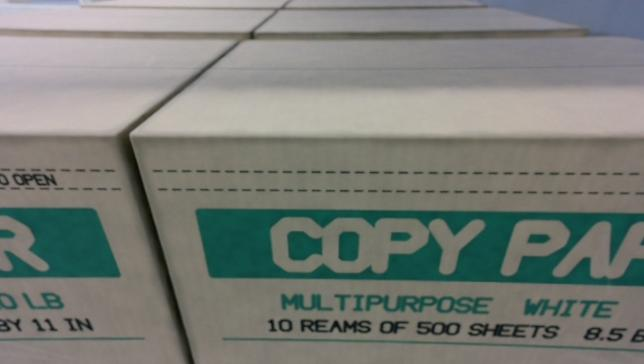

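Call:
move:
  joints: {"joint_1_rad": 0.10, "joint_2_rad": 0.46, "joint_3_rad": 3.14, "joint_4_rad": -0.86, "joint_5_rad": -1.18, "joint_6_rad": -0.41, "joint_7_rad": 1.01}
  min_time_s: 2.5

Scene clock: 1192.17 s.
move: done
base_odometry: x=+0.606 y=-1.676 heading=+0.822
base_tilt: forward=-0.1 right=+0.5
base_status: not commanded
joint_positions: joint_1_rad=+0.119 joint_2_rad=+0.432 joint_3_rad=+3.145 joint_4_rad=-0.889 joint_5_rad=-1.114 joint_6_rad=-0.485 joint_7_rad=+0.943 hand_index_mcp=-0.006 hand_index_abd=+0.001 hand_index_pip=+0.579 hand_index_dip=+0.697 hand_middle_mcp=-0.005 hand_middle_abd=+0.001 hand_middle_pip=+0.579 hand_middle_dip=+0.698 hand_ring_mcp=-0.006 hand_ring_abd=+0.001 hand_ring_pip=+0.578 hand_ring_dip=+0.696 hand_thumb_cmc=-0.569 hand_thumb_axl=+0.677 hand_thumb_mcp=+0.447 hand_thumb_ipl=+0.169 hand_current_limit=+0.400 hand_speed=-0.500
joint_status: all done
hand_state: goal,goal,goal,goal,goal,goal,goal,goal,goal,goal,goal,goal,goal,goal,goal,goal
index_mcp_current_ma: -11
index_abd_current_ma: 1
index_pip_current_ma: 1
index_dip_current_ma: 2
middle_mcp_current_ma: -10
middle_abd_current_ma: 1
middle_pip_current_ma: 1
middle_dip_current_ma: 3
ring_mcp_current_ma: -12
ring_abd_current_ma: 1
ring_pip_current_ma: 0
ring_dip_current_ma: 0
thumb_cmc_current_ma: 1
thumb_axl_current_ma: -1
thumb_mcp_current_ma: -5
thumb_ipl_current_ma: 1
hand_goal_index_mcp: 0.000
hand_goal_index_abd: 0.000
hand_goal_index_pip: 0.578
hand_goal_index_dip: 0.696
hand_goal_middle_mcp: 0.000
hand_goal_middle_abd: 0.000
hand_goal_middle_pip: 0.578
hand_goal_middle_dip: 0.696
hand_goal_ring_mcp: 0.000
hand_goal_ring_abd: 0.000
hand_goal_ring_pip: 0.578
hand_goal_ring_dip: 0.696
hand_goal_thumb_cmc: -0.570
hand_goal_thumb_axl: 0.678
hand_goal_thumb_mcp: 0.450
hand_goal_thumb_ipl: 0.168
motor_effort: joint_1_rad=+0(1) joint_2_rad=-30(33) joint_3_rad=+0(1) joint_4_rad=+17(19) joint_5_rad=-3(5) joint_6_rad=+4(6) joint_7_rad=+0(2)
hand_pose: x=+0.8754 y=+0.0656 z=+1.0656 quat_wxyz=(+0.599, -0.542, +0.444, -0.389) (m; base frame)
hand_target: x=+0.8943 y=+0.0678 z=+1.0797 quat_wxyz=(+0.610, -0.519, +0.436, -0.410) (m; base frame)
hand_status: not commanded
pictures: none

Call:
move:
  joints: {"joint_1_rad": 0.095, "joint_2_rad": 0.515, "joint_3_rad": 3.14, "joint_4_rad": -0.83, "joint_5_rad": -1.19, "joint_6_rad": -0.41, "joint_7_rad": 1.13}
  min_time_s: 1.5

Scene clock: 1205.13 s.
move: done
base_odometry: x=+0.606 y=-1.676 heading=+0.822
base_tilt: forward=-0.1 right=+0.5
base_status: not commanded
joint_positions: joint_1_rad=+0.114 joint_2_rad=+0.481 joint_3_rad=+3.145 joint_4_rad=-0.860 joint_5_rad=-1.123 joint_6_rad=-0.485 joint_7_rad=+1.062 hand_index_mcp=-0.006 hand_index_abd=+0.001 hand_index_pip=+0.579 hand_index_dip=+0.697 hand_middle_mcp=-0.005 hand_middle_abd=+0.001 hand_middle_pip=+0.579 hand_middle_dip=+0.698 hand_ring_mcp=-0.006 hand_ring_abd=+0.001 hand_ring_pip=+0.578 hand_ring_dip=+0.696 hand_thumb_cmc=-0.569 hand_thumb_axl=+0.677 hand_thumb_mcp=+0.447 hand_thumb_ipl=+0.169 hand_current_limit=+0.400 hand_speed=-0.500
joint_status: all done
hand_state: goal,goal,goal,goal,goal,goal,goal,goal,goal,goal,goal,goal,goal,goal,goal,goal
index_mcp_current_ma: -11
index_abd_current_ma: 1
index_pip_current_ma: 1
index_dip_current_ma: 2
middle_mcp_current_ma: -10
middle_abd_current_ma: 1
middle_pip_current_ma: 1
middle_dip_current_ma: 3
ring_mcp_current_ma: -12
ring_abd_current_ma: 1
ring_pip_current_ma: 0
ring_dip_current_ma: 0
thumb_cmc_current_ma: 1
thumb_axl_current_ma: -1
thumb_mcp_current_ma: -5
thumb_ipl_current_ma: 1
hand_goal_index_mcp: 0.000
hand_goal_index_abd: 0.000
hand_goal_index_pip: 0.578
hand_goal_index_dip: 0.696
hand_goal_middle_mcp: 0.000
hand_goal_middle_abd: 0.000
hand_goal_middle_pip: 0.578
hand_goal_middle_dip: 0.696
hand_goal_ring_mcp: 0.000
hand_goal_ring_abd: 0.000
hand_goal_ring_pip: 0.578
hand_goal_ring_dip: 0.696
hand_goal_thumb_cmc: -0.570
hand_goal_thumb_axl: 0.678
hand_goal_thumb_mcp: 0.450
hand_goal_thumb_ipl: 0.168
motor_effort: joint_1_rad=+0(1) joint_2_rad=-32(33) joint_3_rad=-1(2) joint_4_rad=+17(19) joint_5_rad=-4(5) joint_6_rad=+4(5) joint_7_rad=+0(2)
hand_pose: x=+0.8962 y=+0.0592 z=+1.0431 quat_wxyz=(+0.575, -0.570, +0.416, -0.414) (m; base frame)
hand_target: x=+0.9175 y=+0.0614 z=+1.0524 quat_wxyz=(+0.584, -0.547, +0.412, -0.435) (m; base frame)
hand_status: not commanded
pictures: none

Call:
move:
  joints: {"joint_1_rad": 0.095, "joint_2_rad": 0.582, "joint_3_rad": 3.14, "joint_4_rad": -0.895, "joint_5_rad": -1.325, "joint_6_rad": -0.38, "joint_7_rad": 1.29}
  min_time_s: 2

Scene clock: 1219.00 s.
move: done
base_odometry: x=+0.606 y=-1.676 heading=+0.822
base_tilt: forward=-0.1 right=+0.5
base_status: not commanded
joint_positions: joint_1_rad=+0.114 joint_2_rad=+0.547 joint_3_rad=+3.145 joint_4_rad=-0.867 joint_5_rad=-1.258 joint_6_rad=-0.454 joint_7_rad=+1.222 hand_index_mcp=-0.006 hand_index_abd=+0.001 hand_index_pip=+0.579 hand_index_dip=+0.697 hand_middle_mcp=-0.005 hand_middle_abd=+0.001 hand_middle_pip=+0.579 hand_middle_dip=+0.698 hand_ring_mcp=-0.006 hand_ring_abd=+0.001 hand_ring_pip=+0.578 hand_ring_dip=+0.696 hand_thumb_cmc=-0.569 hand_thumb_axl=+0.677 hand_thumb_mcp=+0.447 hand_thumb_ipl=+0.169 hand_current_limit=+0.400 hand_speed=-0.500
joint_status: all done
hand_state: goal,goal,goal,goal,goal,goal,goal,goal,goal,goal,goal,goal,goal,goal,goal,goal
index_mcp_current_ma: -11
index_abd_current_ma: 1
index_pip_current_ma: 1
index_dip_current_ma: 2
middle_mcp_current_ma: -10
middle_abd_current_ma: 1
middle_pip_current_ma: 1
middle_dip_current_ma: 3
ring_mcp_current_ma: -12
ring_abd_current_ma: 1
ring_pip_current_ma: 0
ring_dip_current_ma: 0
thumb_cmc_current_ma: 1
thumb_axl_current_ma: -1
thumb_mcp_current_ma: -5
thumb_ipl_current_ma: 1
hand_goal_index_mcp: 0.000
hand_goal_index_abd: 0.000
hand_goal_index_pip: 0.578
hand_goal_index_dip: 0.696
hand_goal_middle_mcp: 0.000
hand_goal_middle_abd: 0.000
hand_goal_middle_pip: 0.578
hand_goal_middle_dip: 0.696
hand_goal_ring_mcp: 0.000
hand_goal_ring_abd: 0.000
hand_goal_ring_pip: 0.578
hand_goal_ring_dip: 0.696
hand_goal_thumb_cmc: -0.570
hand_goal_thumb_axl: 0.678
hand_goal_thumb_mcp: 0.450
hand_goal_thumb_ipl: 0.168
motor_effort: joint_1_rad=+0(1) joint_2_rad=-34(35) joint_3_rad=-1(2) joint_4_rad=+18(19) joint_5_rad=-3(5) joint_6_rad=+3(5) joint_7_rad=+0(2)
hand_pose: x=+0.9255 y=+0.0543 z=+1.0072 quat_wxyz=(+0.573, -0.570, +0.414, -0.418) (m; base frame)
hand_target: x=+0.9443 y=+0.0548 z=+0.9778 quat_wxyz=(+0.567, -0.560, +0.433, -0.421) (m; base frame)
hand_status: not commanded
pictures: none

Call:
move:
  joints: {"joint_1_rad": 0.095, "joint_2_rad": 0.592, "joint_3_rad": 3.14, "joint_4_rad": -0.965, "joint_5_rad": -1.465, "joint_6_rad": -0.365, "joint_7_rad": 1.45}
  min_time_s: 2

Scene clock: 1234.17 s.
move: done
base_odometry: x=+0.606 y=-1.676 heading=+0.822
base_tilt: forward=-0.1 right=+0.5
base_status: not commanded
joint_positions: joint_1_rad=+0.114 joint_2_rad=+0.555 joint_3_rad=+3.145 joint_4_rad=-0.936 joint_5_rad=-1.398 joint_6_rad=-0.437 joint_7_rad=+1.382 hand_index_mcp=-0.006 hand_index_abd=+0.001 hand_index_pip=+0.579 hand_index_dip=+0.697 hand_middle_mcp=-0.005 hand_middle_abd=+0.001 hand_middle_pip=+0.579 hand_middle_dip=+0.698 hand_ring_mcp=-0.006 hand_ring_abd=+0.001 hand_ring_pip=+0.578 hand_ring_dip=+0.696 hand_thumb_cmc=-0.569 hand_thumb_axl=+0.677 hand_thumb_mcp=+0.447 hand_thumb_ipl=+0.169 hand_current_limit=+0.400 hand_speed=-0.500
joint_status: all done
hand_state: goal,goal,goal,goal,goal,goal,goal,goal,goal,goal,goal,goal,goal,goal,goal,goal
index_mcp_current_ma: -11
index_abd_current_ma: 1
index_pip_current_ma: 1
index_dip_current_ma: 2
middle_mcp_current_ma: -10
middle_abd_current_ma: 1
middle_pip_current_ma: 1
middle_dip_current_ma: 3
ring_mcp_current_ma: -12
ring_abd_current_ma: 1
ring_pip_current_ma: 0
ring_dip_current_ma: 0
thumb_cmc_current_ma: 1
thumb_axl_current_ma: -1
thumb_mcp_current_ma: -5
thumb_ipl_current_ma: 1
hand_goal_index_mcp: 0.000
hand_goal_index_abd: 0.000
hand_goal_index_pip: 0.578
hand_goal_index_dip: 0.696
hand_goal_middle_mcp: 0.000
hand_goal_middle_abd: 0.000
hand_goal_middle_pip: 0.578
hand_goal_middle_dip: 0.696
hand_goal_ring_mcp: 0.000
hand_goal_ring_abd: 0.000
hand_goal_ring_pip: 0.578
hand_goal_ring_dip: 0.696
hand_goal_thumb_cmc: -0.570
hand_goal_thumb_axl: 0.678
hand_goal_thumb_mcp: 0.450
hand_goal_thumb_ipl: 0.168
motor_effort: joint_1_rad=-1(1) joint_2_rad=-34(35) joint_3_rad=-1(2) joint_4_rad=+17(20) joint_5_rad=-4(5) joint_6_rad=+1(3) joint_7_rad=+0(2)
hand_pose: x=+0.9304 y=+0.0533 z=+0.9797 quat_wxyz=(+0.571, -0.573, +0.415, -0.417) (m; base frame)
hand_target: x=+0.9478 y=+0.0523 z=+0.9437 quat_wxyz=(+0.559, -0.566, +0.439, -0.418) (m; base frame)
hand_status: not commanded
pictures: none

Call:
move:
  joints: {"joint_1_rad": 0.095, "joint_2_rad": 0.594, "joint_3_rad": 3.14, "joint_4_rad": -0.977, "joint_5_rad": -1.475, "joint_6_rad": -0.36, "joint_7_rad": 1.46}
  min_time_s: 1

Call:
move:
  joints: {"hand_speed": -0.7, "hand_index_mcp": -0.3, "hand_middle_mcp": -0.3, "hand_ring_mcp": -0.3, "hand_thumb_mcp": 0.1}
  cameras: ["wrist_camera"]

Scene clock: 1259.77 s.
move: done
base_odometry: x=+0.606 y=-1.676 heading=+0.822
base_tilt: forward=-0.2 right=+0.4
base_status: not commanded
joint_positions: joint_1_rad=+0.114 joint_2_rad=+0.556 joint_3_rad=+3.145 joint_4_rad=-0.947 joint_5_rad=-1.408 joint_6_rad=-0.432 joint_7_rad=+1.393 hand_index_mcp=-0.006 hand_index_abd=+0.001 hand_index_pip=+0.579 hand_index_dip=+0.697 hand_middle_mcp=-0.005 hand_middle_abd=+0.001 hand_middle_pip=+0.579 hand_middle_dip=+0.698 hand_ring_mcp=-0.006 hand_ring_abd=+0.001 hand_ring_pip=+0.578 hand_ring_dip=+0.696 hand_thumb_cmc=-0.569 hand_thumb_axl=+0.677 hand_thumb_mcp=+0.447 hand_thumb_ipl=+0.169 hand_current_limit=+0.400 hand_speed=-0.500
joint_status: all done
hand_state: goal,goal,goal,goal,goal,goal,goal,goal,goal,goal,goal,goal,goal,goal,goal,goal
index_mcp_current_ma: -11
index_abd_current_ma: 1
index_pip_current_ma: 1
index_dip_current_ma: 2
middle_mcp_current_ma: -10
middle_abd_current_ma: 1
middle_pip_current_ma: 1
middle_dip_current_ma: 3
ring_mcp_current_ma: -12
ring_abd_current_ma: 1
ring_pip_current_ma: 0
ring_dip_current_ma: 0
thumb_cmc_current_ma: 1
thumb_axl_current_ma: -1
thumb_mcp_current_ma: -5
thumb_ipl_current_ma: 1
hand_goal_index_mcp: 0.000
hand_goal_index_abd: 0.000
hand_goal_index_pip: 0.578
hand_goal_index_dip: 0.696
hand_goal_middle_mcp: 0.000
hand_goal_middle_abd: 0.000
hand_goal_middle_pip: 0.578
hand_goal_middle_dip: 0.696
hand_goal_ring_mcp: 0.000
hand_goal_ring_abd: 0.000
hand_goal_ring_pip: 0.578
hand_goal_ring_dip: 0.696
hand_goal_thumb_cmc: -0.570
hand_goal_thumb_axl: 0.678
hand_goal_thumb_mcp: 0.450
hand_goal_thumb_ipl: 0.168
motor_effort: joint_1_rad=+0(1) joint_2_rad=-34(36) joint_3_rad=-1(2) joint_4_rad=+18(19) joint_5_rad=-4(6) joint_6_rad=+1(2) joint_7_rad=+0(2)
hand_pose: x=+0.9309 y=+0.0522 z=+0.9741 quat_wxyz=(+0.569, -0.573, +0.419, -0.416) (m; base frame)
hand_target: x=+0.9481 y=+0.0511 z=+0.9363 quat_wxyz=(+0.557, -0.566, +0.443, -0.416) (m; base frame)
hand_status: not commanded
pictures: none

Scene clock: 1260.53 s.
move: off_target
base_odometry: x=+0.606 y=-1.676 heading=+0.822
base_tilt: forward=-0.2 right=+0.4
base_status: not commanded
joint_positions: joint_1_rad=+0.114 joint_2_rad=+0.556 joint_3_rad=+3.145 joint_4_rad=-0.947 joint_5_rad=-1.413 joint_6_rad=-0.430 joint_7_rad=+1.393 hand_index_mcp=-0.212 hand_index_abd=+0.001 hand_index_pip=+0.598 hand_index_dip=+0.702 hand_middle_mcp=-0.177 hand_middle_abd=-0.008 hand_middle_pip=+0.599 hand_middle_dip=+0.704 hand_ring_mcp=-0.301 hand_ring_abd=+0.001 hand_ring_pip=+0.578 hand_ring_dip=+0.696 hand_thumb_cmc=-0.563 hand_thumb_axl=+0.677 hand_thumb_mcp=+0.326 hand_thumb_ipl=+0.183 hand_current_limit=+0.400 hand_speed=-0.700
joint_status: hand_index_mcp off_target (ended at -0.212, target -0.300); hand_middle_mcp off_target (ended at -0.177, target -0.300); hand_thumb_mcp off_target (ended at +0.326, target +0.100); the others done
hand_state: blocked,goal,blocked,goal,blocked,goal,blocked,goal,goal,goal,goal,goal,goal,goal,blocked,goal
index_mcp_current_ma: 336
index_abd_current_ma: 1
index_pip_current_ma: 49
index_dip_current_ma: 10
middle_mcp_current_ma: 385
middle_abd_current_ma: -13
middle_pip_current_ma: 54
middle_dip_current_ma: 16
ring_mcp_current_ma: -1
ring_abd_current_ma: 1
ring_pip_current_ma: 0
ring_dip_current_ma: 0
thumb_cmc_current_ma: 15
thumb_axl_current_ma: -1
thumb_mcp_current_ma: 385
thumb_ipl_current_ma: 51
hand_goal_index_mcp: -0.300
hand_goal_index_abd: 0.000
hand_goal_index_pip: 0.578
hand_goal_index_dip: 0.696
hand_goal_middle_mcp: -0.300
hand_goal_middle_abd: 0.000
hand_goal_middle_pip: 0.578
hand_goal_middle_dip: 0.696
hand_goal_ring_mcp: -0.300
hand_goal_ring_abd: 0.000
hand_goal_ring_pip: 0.578
hand_goal_ring_dip: 0.696
hand_goal_thumb_cmc: -0.570
hand_goal_thumb_axl: 0.678
hand_goal_thumb_mcp: 0.100
hand_goal_thumb_ipl: 0.168
motor_effort: joint_1_rad=-1(1) joint_2_rad=-33(34) joint_3_rad=-1(1) joint_4_rad=+17(18) joint_5_rad=-3(4) joint_6_rad=+1(2) joint_7_rad=+0(1)
hand_pose: x=+0.9312 y=+0.0527 z=+0.9747 quat_wxyz=(+0.571, -0.571, +0.420, -0.415) (m; base frame)
hand_target: x=+0.9481 y=+0.0511 z=+0.9363 quat_wxyz=(+0.557, -0.566, +0.443, -0.416) (m; base frame)
hand_status: not commanded
pictures: wrist_camera
camera_calibration:
wrist_camera: T_world_to_cam=[[-0.224522, 0.7263, -0.649675, 0.831655], [-0.841361, 0.191872, 0.505269, 0.23412], [0.491632, 0.660055, 0.568001, -0.917321], [0, 0, 0, 1]] pos_world=[0.834689, -0.0434701, 0.943051]

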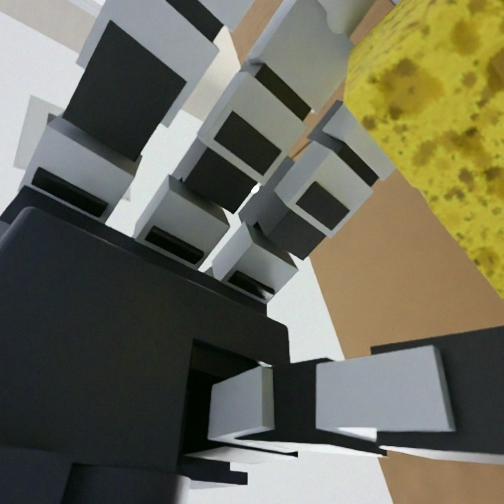

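Call:
move:
  joints: {"joint_1_rad": 0.095, "joint_2_rad": 0.52, "joint_3_rad": 3.14, "joint_4_rad": -0.83, "joint_5_rad": -1.25, "joint_6_rad": -0.39, "joint_7_rad": 1.17, "hand_ring_mcp": -0.18}
  min_time_s: 2.5
  cameras: ["wrist_camera"]

Scene clock: 1274.80 s.
move: done
base_odometry: x=+0.606 y=-1.676 heading=+0.822
base_tilt: forward=-0.1 right=+0.5
base_status: not commanded
joint_positions: joint_1_rad=+0.113 joint_2_rad=+0.534 joint_3_rad=+3.145 joint_4_rad=-0.859 joint_5_rad=-1.308 joint_6_rad=-0.430 joint_7_rad=+1.237 hand_index_mcp=-0.233 hand_index_abd=+0.004 hand_index_pip=+0.598 hand_index_dip=+0.703 hand_middle_mcp=-0.261 hand_middle_abd=-0.007 hand_middle_pip=+0.598 hand_middle_dip=+0.704 hand_ring_mcp=-0.193 hand_ring_abd=+0.001 hand_ring_pip=+0.578 hand_ring_dip=+0.696 hand_thumb_cmc=-0.562 hand_thumb_axl=+0.677 hand_thumb_mcp=+0.318 hand_thumb_ipl=+0.184 hand_current_limit=+0.400 hand_speed=-0.700
joint_status: all done
hand_state: blocked,goal,blocked,goal,blocked,goal,goal,goal,goal,goal,goal,goal,goal,goal,blocked,goal
index_mcp_current_ma: 241
index_abd_current_ma: 6
index_pip_current_ma: 49
index_dip_current_ma: 13
middle_mcp_current_ma: 124
middle_abd_current_ma: -11
middle_pip_current_ma: 48
middle_dip_current_ma: 16
ring_mcp_current_ma: -30
ring_abd_current_ma: 1
ring_pip_current_ma: 0
ring_dip_current_ma: 0
thumb_cmc_current_ma: 15
thumb_axl_current_ma: -1
thumb_mcp_current_ma: 385
thumb_ipl_current_ma: 52
hand_goal_index_mcp: -0.300
hand_goal_index_abd: 0.000
hand_goal_index_pip: 0.578
hand_goal_index_dip: 0.696
hand_goal_middle_mcp: -0.300
hand_goal_middle_abd: 0.000
hand_goal_middle_pip: 0.578
hand_goal_middle_dip: 0.696
hand_goal_ring_mcp: -0.180
hand_goal_ring_abd: 0.000
hand_goal_ring_pip: 0.578
hand_goal_ring_dip: 0.696
hand_goal_thumb_cmc: -0.570
hand_goal_thumb_axl: 0.678
hand_goal_thumb_mcp: 0.100
hand_goal_thumb_ipl: 0.168
on_its_own: hand_index_mcp moved -0.020 toward your old target -0.300; hand_middle_mcp moved -0.084 toward your old target -0.300
motor_effort: joint_1_rad=+0(1) joint_2_rad=-34(36) joint_3_rad=-1(2) joint_4_rad=+18(20) joint_5_rad=-3(5) joint_6_rad=+3(3) joint_7_rad=+0(2)
hand_pose: x=+0.9240 y=+0.0543 z=+1.0315 quat_wxyz=(+0.588, -0.549, +0.414, -0.425) (m; base frame)
hand_target: x=+0.9217 y=+0.0604 z=+1.0579 quat_wxyz=(+0.593, -0.535, +0.414, -0.437) (m; base frame)
hand_status: not commanded
pictures: wrist_camera
camera_calibration:
wrist_camera: T_world_to_cam=[[-0.185766, 0.748593, -0.636475, 0.8151], [-0.86423, 0.183739, 0.468345, 0.258724], [0.467545, 0.637063, 0.612823, -0.969885], [0, 0, 0, 1]] pos_world=[0.82848, -0.0398378, 0.991987]

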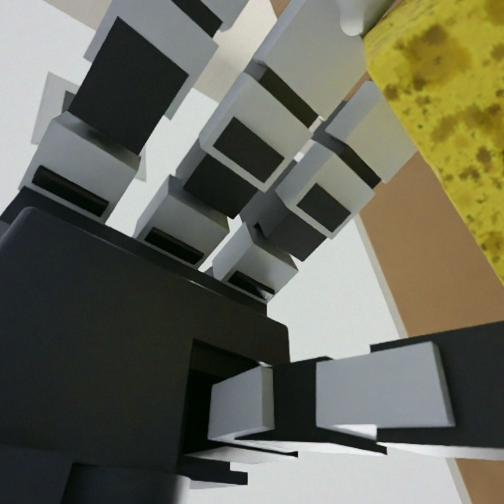

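Call:
move:
  joints: {"joint_1_rad": 0.095, "joint_2_rad": 0.12, "joint_3_rad": 3.14, "joint_4_rad": -1.05, "joint_5_rad": -1.05, "joint_6_rad": -0.46, "joint_7_rad": 0.85, "hand_middle_mcp": -0.34}
  min_time_s: 3
  cameras: ["wrist_camera"]

Call:
move:
  base: {"translate_m": -0.3}
  speeds: {"translate_m": 0.2}

Scene clock: 1289.97 s.
move: off_target
base_odometry: x=+0.606 y=-1.676 heading=+0.822
base_tilt: forward=-0.1 right=+0.5
base_status: not commanded
joint_positions: joint_1_rad=+0.113 joint_2_rad=+0.128 joint_3_rad=+3.145 joint_4_rad=-1.023 joint_5_rad=-1.107 joint_6_rad=-0.430 joint_7_rad=+0.917 hand_index_mcp=-0.233 hand_index_abd=+0.006 hand_index_pip=+0.598 hand_index_dip=+0.703 hand_middle_mcp=-0.281 hand_middle_abd=-0.011 hand_middle_pip=+0.598 hand_middle_dip=+0.704 hand_ring_mcp=-0.193 hand_ring_abd=+0.001 hand_ring_pip=+0.578 hand_ring_dip=+0.696 hand_thumb_cmc=-0.562 hand_thumb_axl=+0.677 hand_thumb_mcp=+0.318 hand_thumb_ipl=+0.184 hand_current_limit=+0.400 hand_speed=-0.700
joint_status: hand_middle_mcp off_target (ended at -0.281, target -0.340); the others done
hand_state: blocked,goal,blocked,goal,blocked,goal,goal,goal,goal,goal,goal,goal,goal,goal,blocked,goal
index_mcp_current_ma: 238
index_abd_current_ma: 10
index_pip_current_ma: 49
index_dip_current_ma: 13
middle_mcp_current_ma: 205
middle_abd_current_ma: -20
middle_pip_current_ma: 48
middle_dip_current_ma: 16
ring_mcp_current_ma: -30
ring_abd_current_ma: 1
ring_pip_current_ma: 0
ring_dip_current_ma: 0
thumb_cmc_current_ma: 15
thumb_axl_current_ma: -1
thumb_mcp_current_ma: 385
thumb_ipl_current_ma: 52
hand_goal_index_mcp: -0.300
hand_goal_index_abd: 0.000
hand_goal_index_pip: 0.578
hand_goal_index_dip: 0.696
hand_goal_middle_mcp: -0.340
hand_goal_middle_abd: 0.000
hand_goal_middle_pip: 0.578
hand_goal_middle_dip: 0.696
hand_goal_ring_mcp: -0.180
hand_goal_ring_abd: 0.000
hand_goal_ring_pip: 0.578
hand_goal_ring_dip: 0.696
hand_goal_thumb_cmc: -0.570
hand_goal_thumb_axl: 0.678
hand_goal_thumb_mcp: 0.100
hand_goal_thumb_ipl: 0.168
motor_effort: joint_1_rad=-1(1) joint_2_rad=-21(36) joint_3_rad=+0(2) joint_4_rad=+17(19) joint_5_rad=-3(4) joint_6_rad=+4(5) joint_7_rad=+0(2)
hand_pose: x=+0.7505 y=+0.0734 z=+1.2059 quat_wxyz=(+0.633, -0.491, +0.399, -0.446) (m; base frame)
hand_target: x=+0.7440 y=+0.0918 z=+1.1848 quat_wxyz=(+0.630, -0.509, +0.409, -0.420) (m; base frame)
hand_status: not commanded
pictures: wrist_camera
camera_calibration:
wrist_camera: T_world_to_cam=[[-0.0927454, 0.80489, -0.586131, 0.744878], [-0.914693, 0.163688, 0.369516, 0.182234], [0.393363, 0.570401, 0.721047, -1.07765], [0, 0, 0, 1]] pos_world=[0.65968, -0.0146819, 1.14629]

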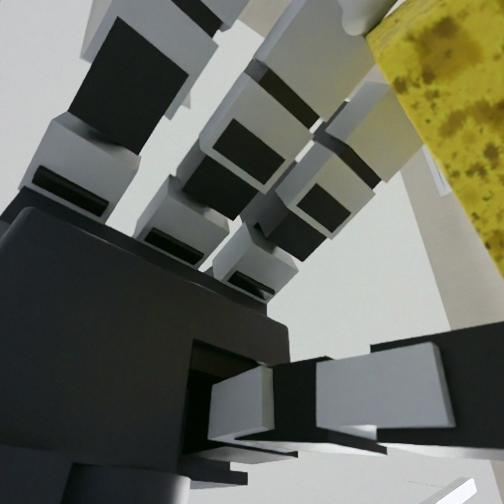

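Scene clock: 1292.13 s.
move: done
base_odometry: x=+0.401 y=-1.896 heading=+0.823
base_tilt: forward=-0.2 right=+0.4
base_status: done
joint_positions: joint_1_rad=+0.112 joint_2_rad=+0.113 joint_3_rad=+3.145 joint_4_rad=-1.026 joint_5_rad=-1.106 joint_6_rad=-0.430 joint_7_rad=+0.917 hand_index_mcp=-0.234 hand_index_abd=+0.006 hand_index_pip=+0.598 hand_index_dip=+0.703 hand_middle_mcp=-0.281 hand_middle_abd=-0.011 hand_middle_pip=+0.598 hand_middle_dip=+0.704 hand_ring_mcp=-0.193 hand_ring_abd=+0.001 hand_ring_pip=+0.578 hand_ring_dip=+0.696 hand_thumb_cmc=-0.562 hand_thumb_axl=+0.677 hand_thumb_mcp=+0.318 hand_thumb_ipl=+0.184 hand_current_limit=+0.400 hand_speed=-0.700
joint_status: not commanded
hand_state: blocked,goal,blocked,goal,blocked,goal,goal,goal,goal,goal,goal,goal,goal,goal,blocked,goal
index_mcp_current_ma: 237
index_abd_current_ma: 10
index_pip_current_ma: 49
index_dip_current_ma: 13
middle_mcp_current_ma: 203
middle_abd_current_ma: -21
middle_pip_current_ma: 48
middle_dip_current_ma: 16
ring_mcp_current_ma: -30
ring_abd_current_ma: 1
ring_pip_current_ma: 0
ring_dip_current_ma: 0
thumb_cmc_current_ma: 15
thumb_axl_current_ma: -1
thumb_mcp_current_ma: 385
thumb_ipl_current_ma: 52
hand_goal_index_mcp: -0.300
hand_goal_index_abd: 0.000
hand_goal_index_pip: 0.578
hand_goal_index_dip: 0.696
hand_goal_middle_mcp: -0.340
hand_goal_middle_abd: 0.000
hand_goal_middle_pip: 0.578
hand_goal_middle_dip: 0.696
hand_goal_ring_mcp: -0.180
hand_goal_ring_abd: 0.000
hand_goal_ring_pip: 0.578
hand_goal_ring_dip: 0.696
hand_goal_thumb_cmc: -0.570
hand_goal_thumb_axl: 0.678
hand_goal_thumb_mcp: 0.100
hand_goal_thumb_ipl: 0.168
motor_effort: joint_1_rad=+0(1) joint_2_rad=-20(25) joint_3_rad=+0(1) joint_4_rad=+17(18) joint_5_rad=-3(4) joint_6_rad=+4(5) joint_7_rad=+0(1)
hand_pose: x=+0.7428 y=+0.0751 z=+1.2135 quat_wxyz=(+0.635, -0.489, +0.395, -0.449) (m; base frame)
hand_target: x=+0.7440 y=+0.0918 z=+1.1848 quat_wxyz=(+0.630, -0.509, +0.409, -0.420) (m; base frame)
hand_status: not commanded
pictures: none

Call:
move:
  joints: {"joint_1_rad": 0.0, "joint_2_rad": -0.35, "joint_3_rad": 3.14, "joint_4_rad": -1.45, "joint_5_rad": 0.0, "joint_6_rad": -0.55, "joint_7_rad": -0.07}
  min_time_s: 4
  cameras: ["wrist_camera"]

Call:
move:
  base: {"translate_m": -0.12}
  speeds: {"translate_m": 0.2}

Scene clock: 1311.90 s.
move: done
base_odometry: x=+0.401 y=-1.896 heading=+0.823
base_tilt: forward=-0.2 right=+0.5
base_status: not commanded
joint_positions: joint_1_rad=+0.019 joint_2_rad=-0.340 joint_3_rad=+3.145 joint_4_rad=-1.423 joint_5_rad=-0.059 joint_6_rad=-0.465 joint_7_rad=-0.003 hand_index_mcp=-0.234 hand_index_abd=+0.006 hand_index_pip=+0.598 hand_index_dip=+0.703 hand_middle_mcp=-0.281 hand_middle_abd=-0.011 hand_middle_pip=+0.598 hand_middle_dip=+0.704 hand_ring_mcp=-0.193 hand_ring_abd=+0.001 hand_ring_pip=+0.578 hand_ring_dip=+0.696 hand_thumb_cmc=-0.562 hand_thumb_axl=+0.677 hand_thumb_mcp=+0.318 hand_thumb_ipl=+0.184 hand_current_limit=+0.400 hand_speed=-0.700
joint_status: all done
hand_state: blocked,goal,blocked,goal,blocked,goal,goal,goal,goal,goal,goal,goal,goal,goal,blocked,goal
index_mcp_current_ma: 237
index_abd_current_ma: 10
index_pip_current_ma: 49
index_dip_current_ma: 13
middle_mcp_current_ma: 203
middle_abd_current_ma: -21
middle_pip_current_ma: 48
middle_dip_current_ma: 16
ring_mcp_current_ma: -30
ring_abd_current_ma: 1
ring_pip_current_ma: 0
ring_dip_current_ma: 0
thumb_cmc_current_ma: 15
thumb_axl_current_ma: -1
thumb_mcp_current_ma: 385
thumb_ipl_current_ma: 52
hand_goal_index_mcp: -0.300
hand_goal_index_abd: 0.000
hand_goal_index_pip: 0.578
hand_goal_index_dip: 0.696
hand_goal_middle_mcp: -0.340
hand_goal_middle_abd: 0.000
hand_goal_middle_pip: 0.578
hand_goal_middle_dip: 0.696
hand_goal_ring_mcp: -0.180
hand_goal_ring_abd: 0.000
hand_goal_ring_pip: 0.578
hand_goal_ring_dip: 0.696
hand_goal_thumb_cmc: -0.570
hand_goal_thumb_axl: 0.678
hand_goal_thumb_mcp: 0.100
hand_goal_thumb_ipl: 0.168
motor_effort: joint_1_rad=+0(1) joint_2_rad=-5(21) joint_3_rad=+0(2) joint_4_rad=+17(18) joint_5_rad=+0(4) joint_6_rad=+8(9) joint_7_rad=+0(2)
hand_pose: x=+0.5594 y=+0.0263 z=+1.1494 quat_wxyz=(+0.521, -0.481, +0.507, -0.491) (m; base frame)
hand_target: x=+0.5488 y=+0.0308 z=+1.1128 quat_wxyz=(+0.497, -0.501, +0.537, -0.463) (m; base frame)
hand_status: not commanded
pictures: wrist_camera
camera_calibration:
wrist_camera: T_world_to_cam=[[0.0201249, 0.792284, -0.60982, 0.696396], [-0.759651, 0.408673, 0.505882, -0.213882], [0.650019, 0.45307, 0.610084, -0.947897], [0, 0, 0, 1]] pos_world=[0.43966, -0.0348725, 1.11117]

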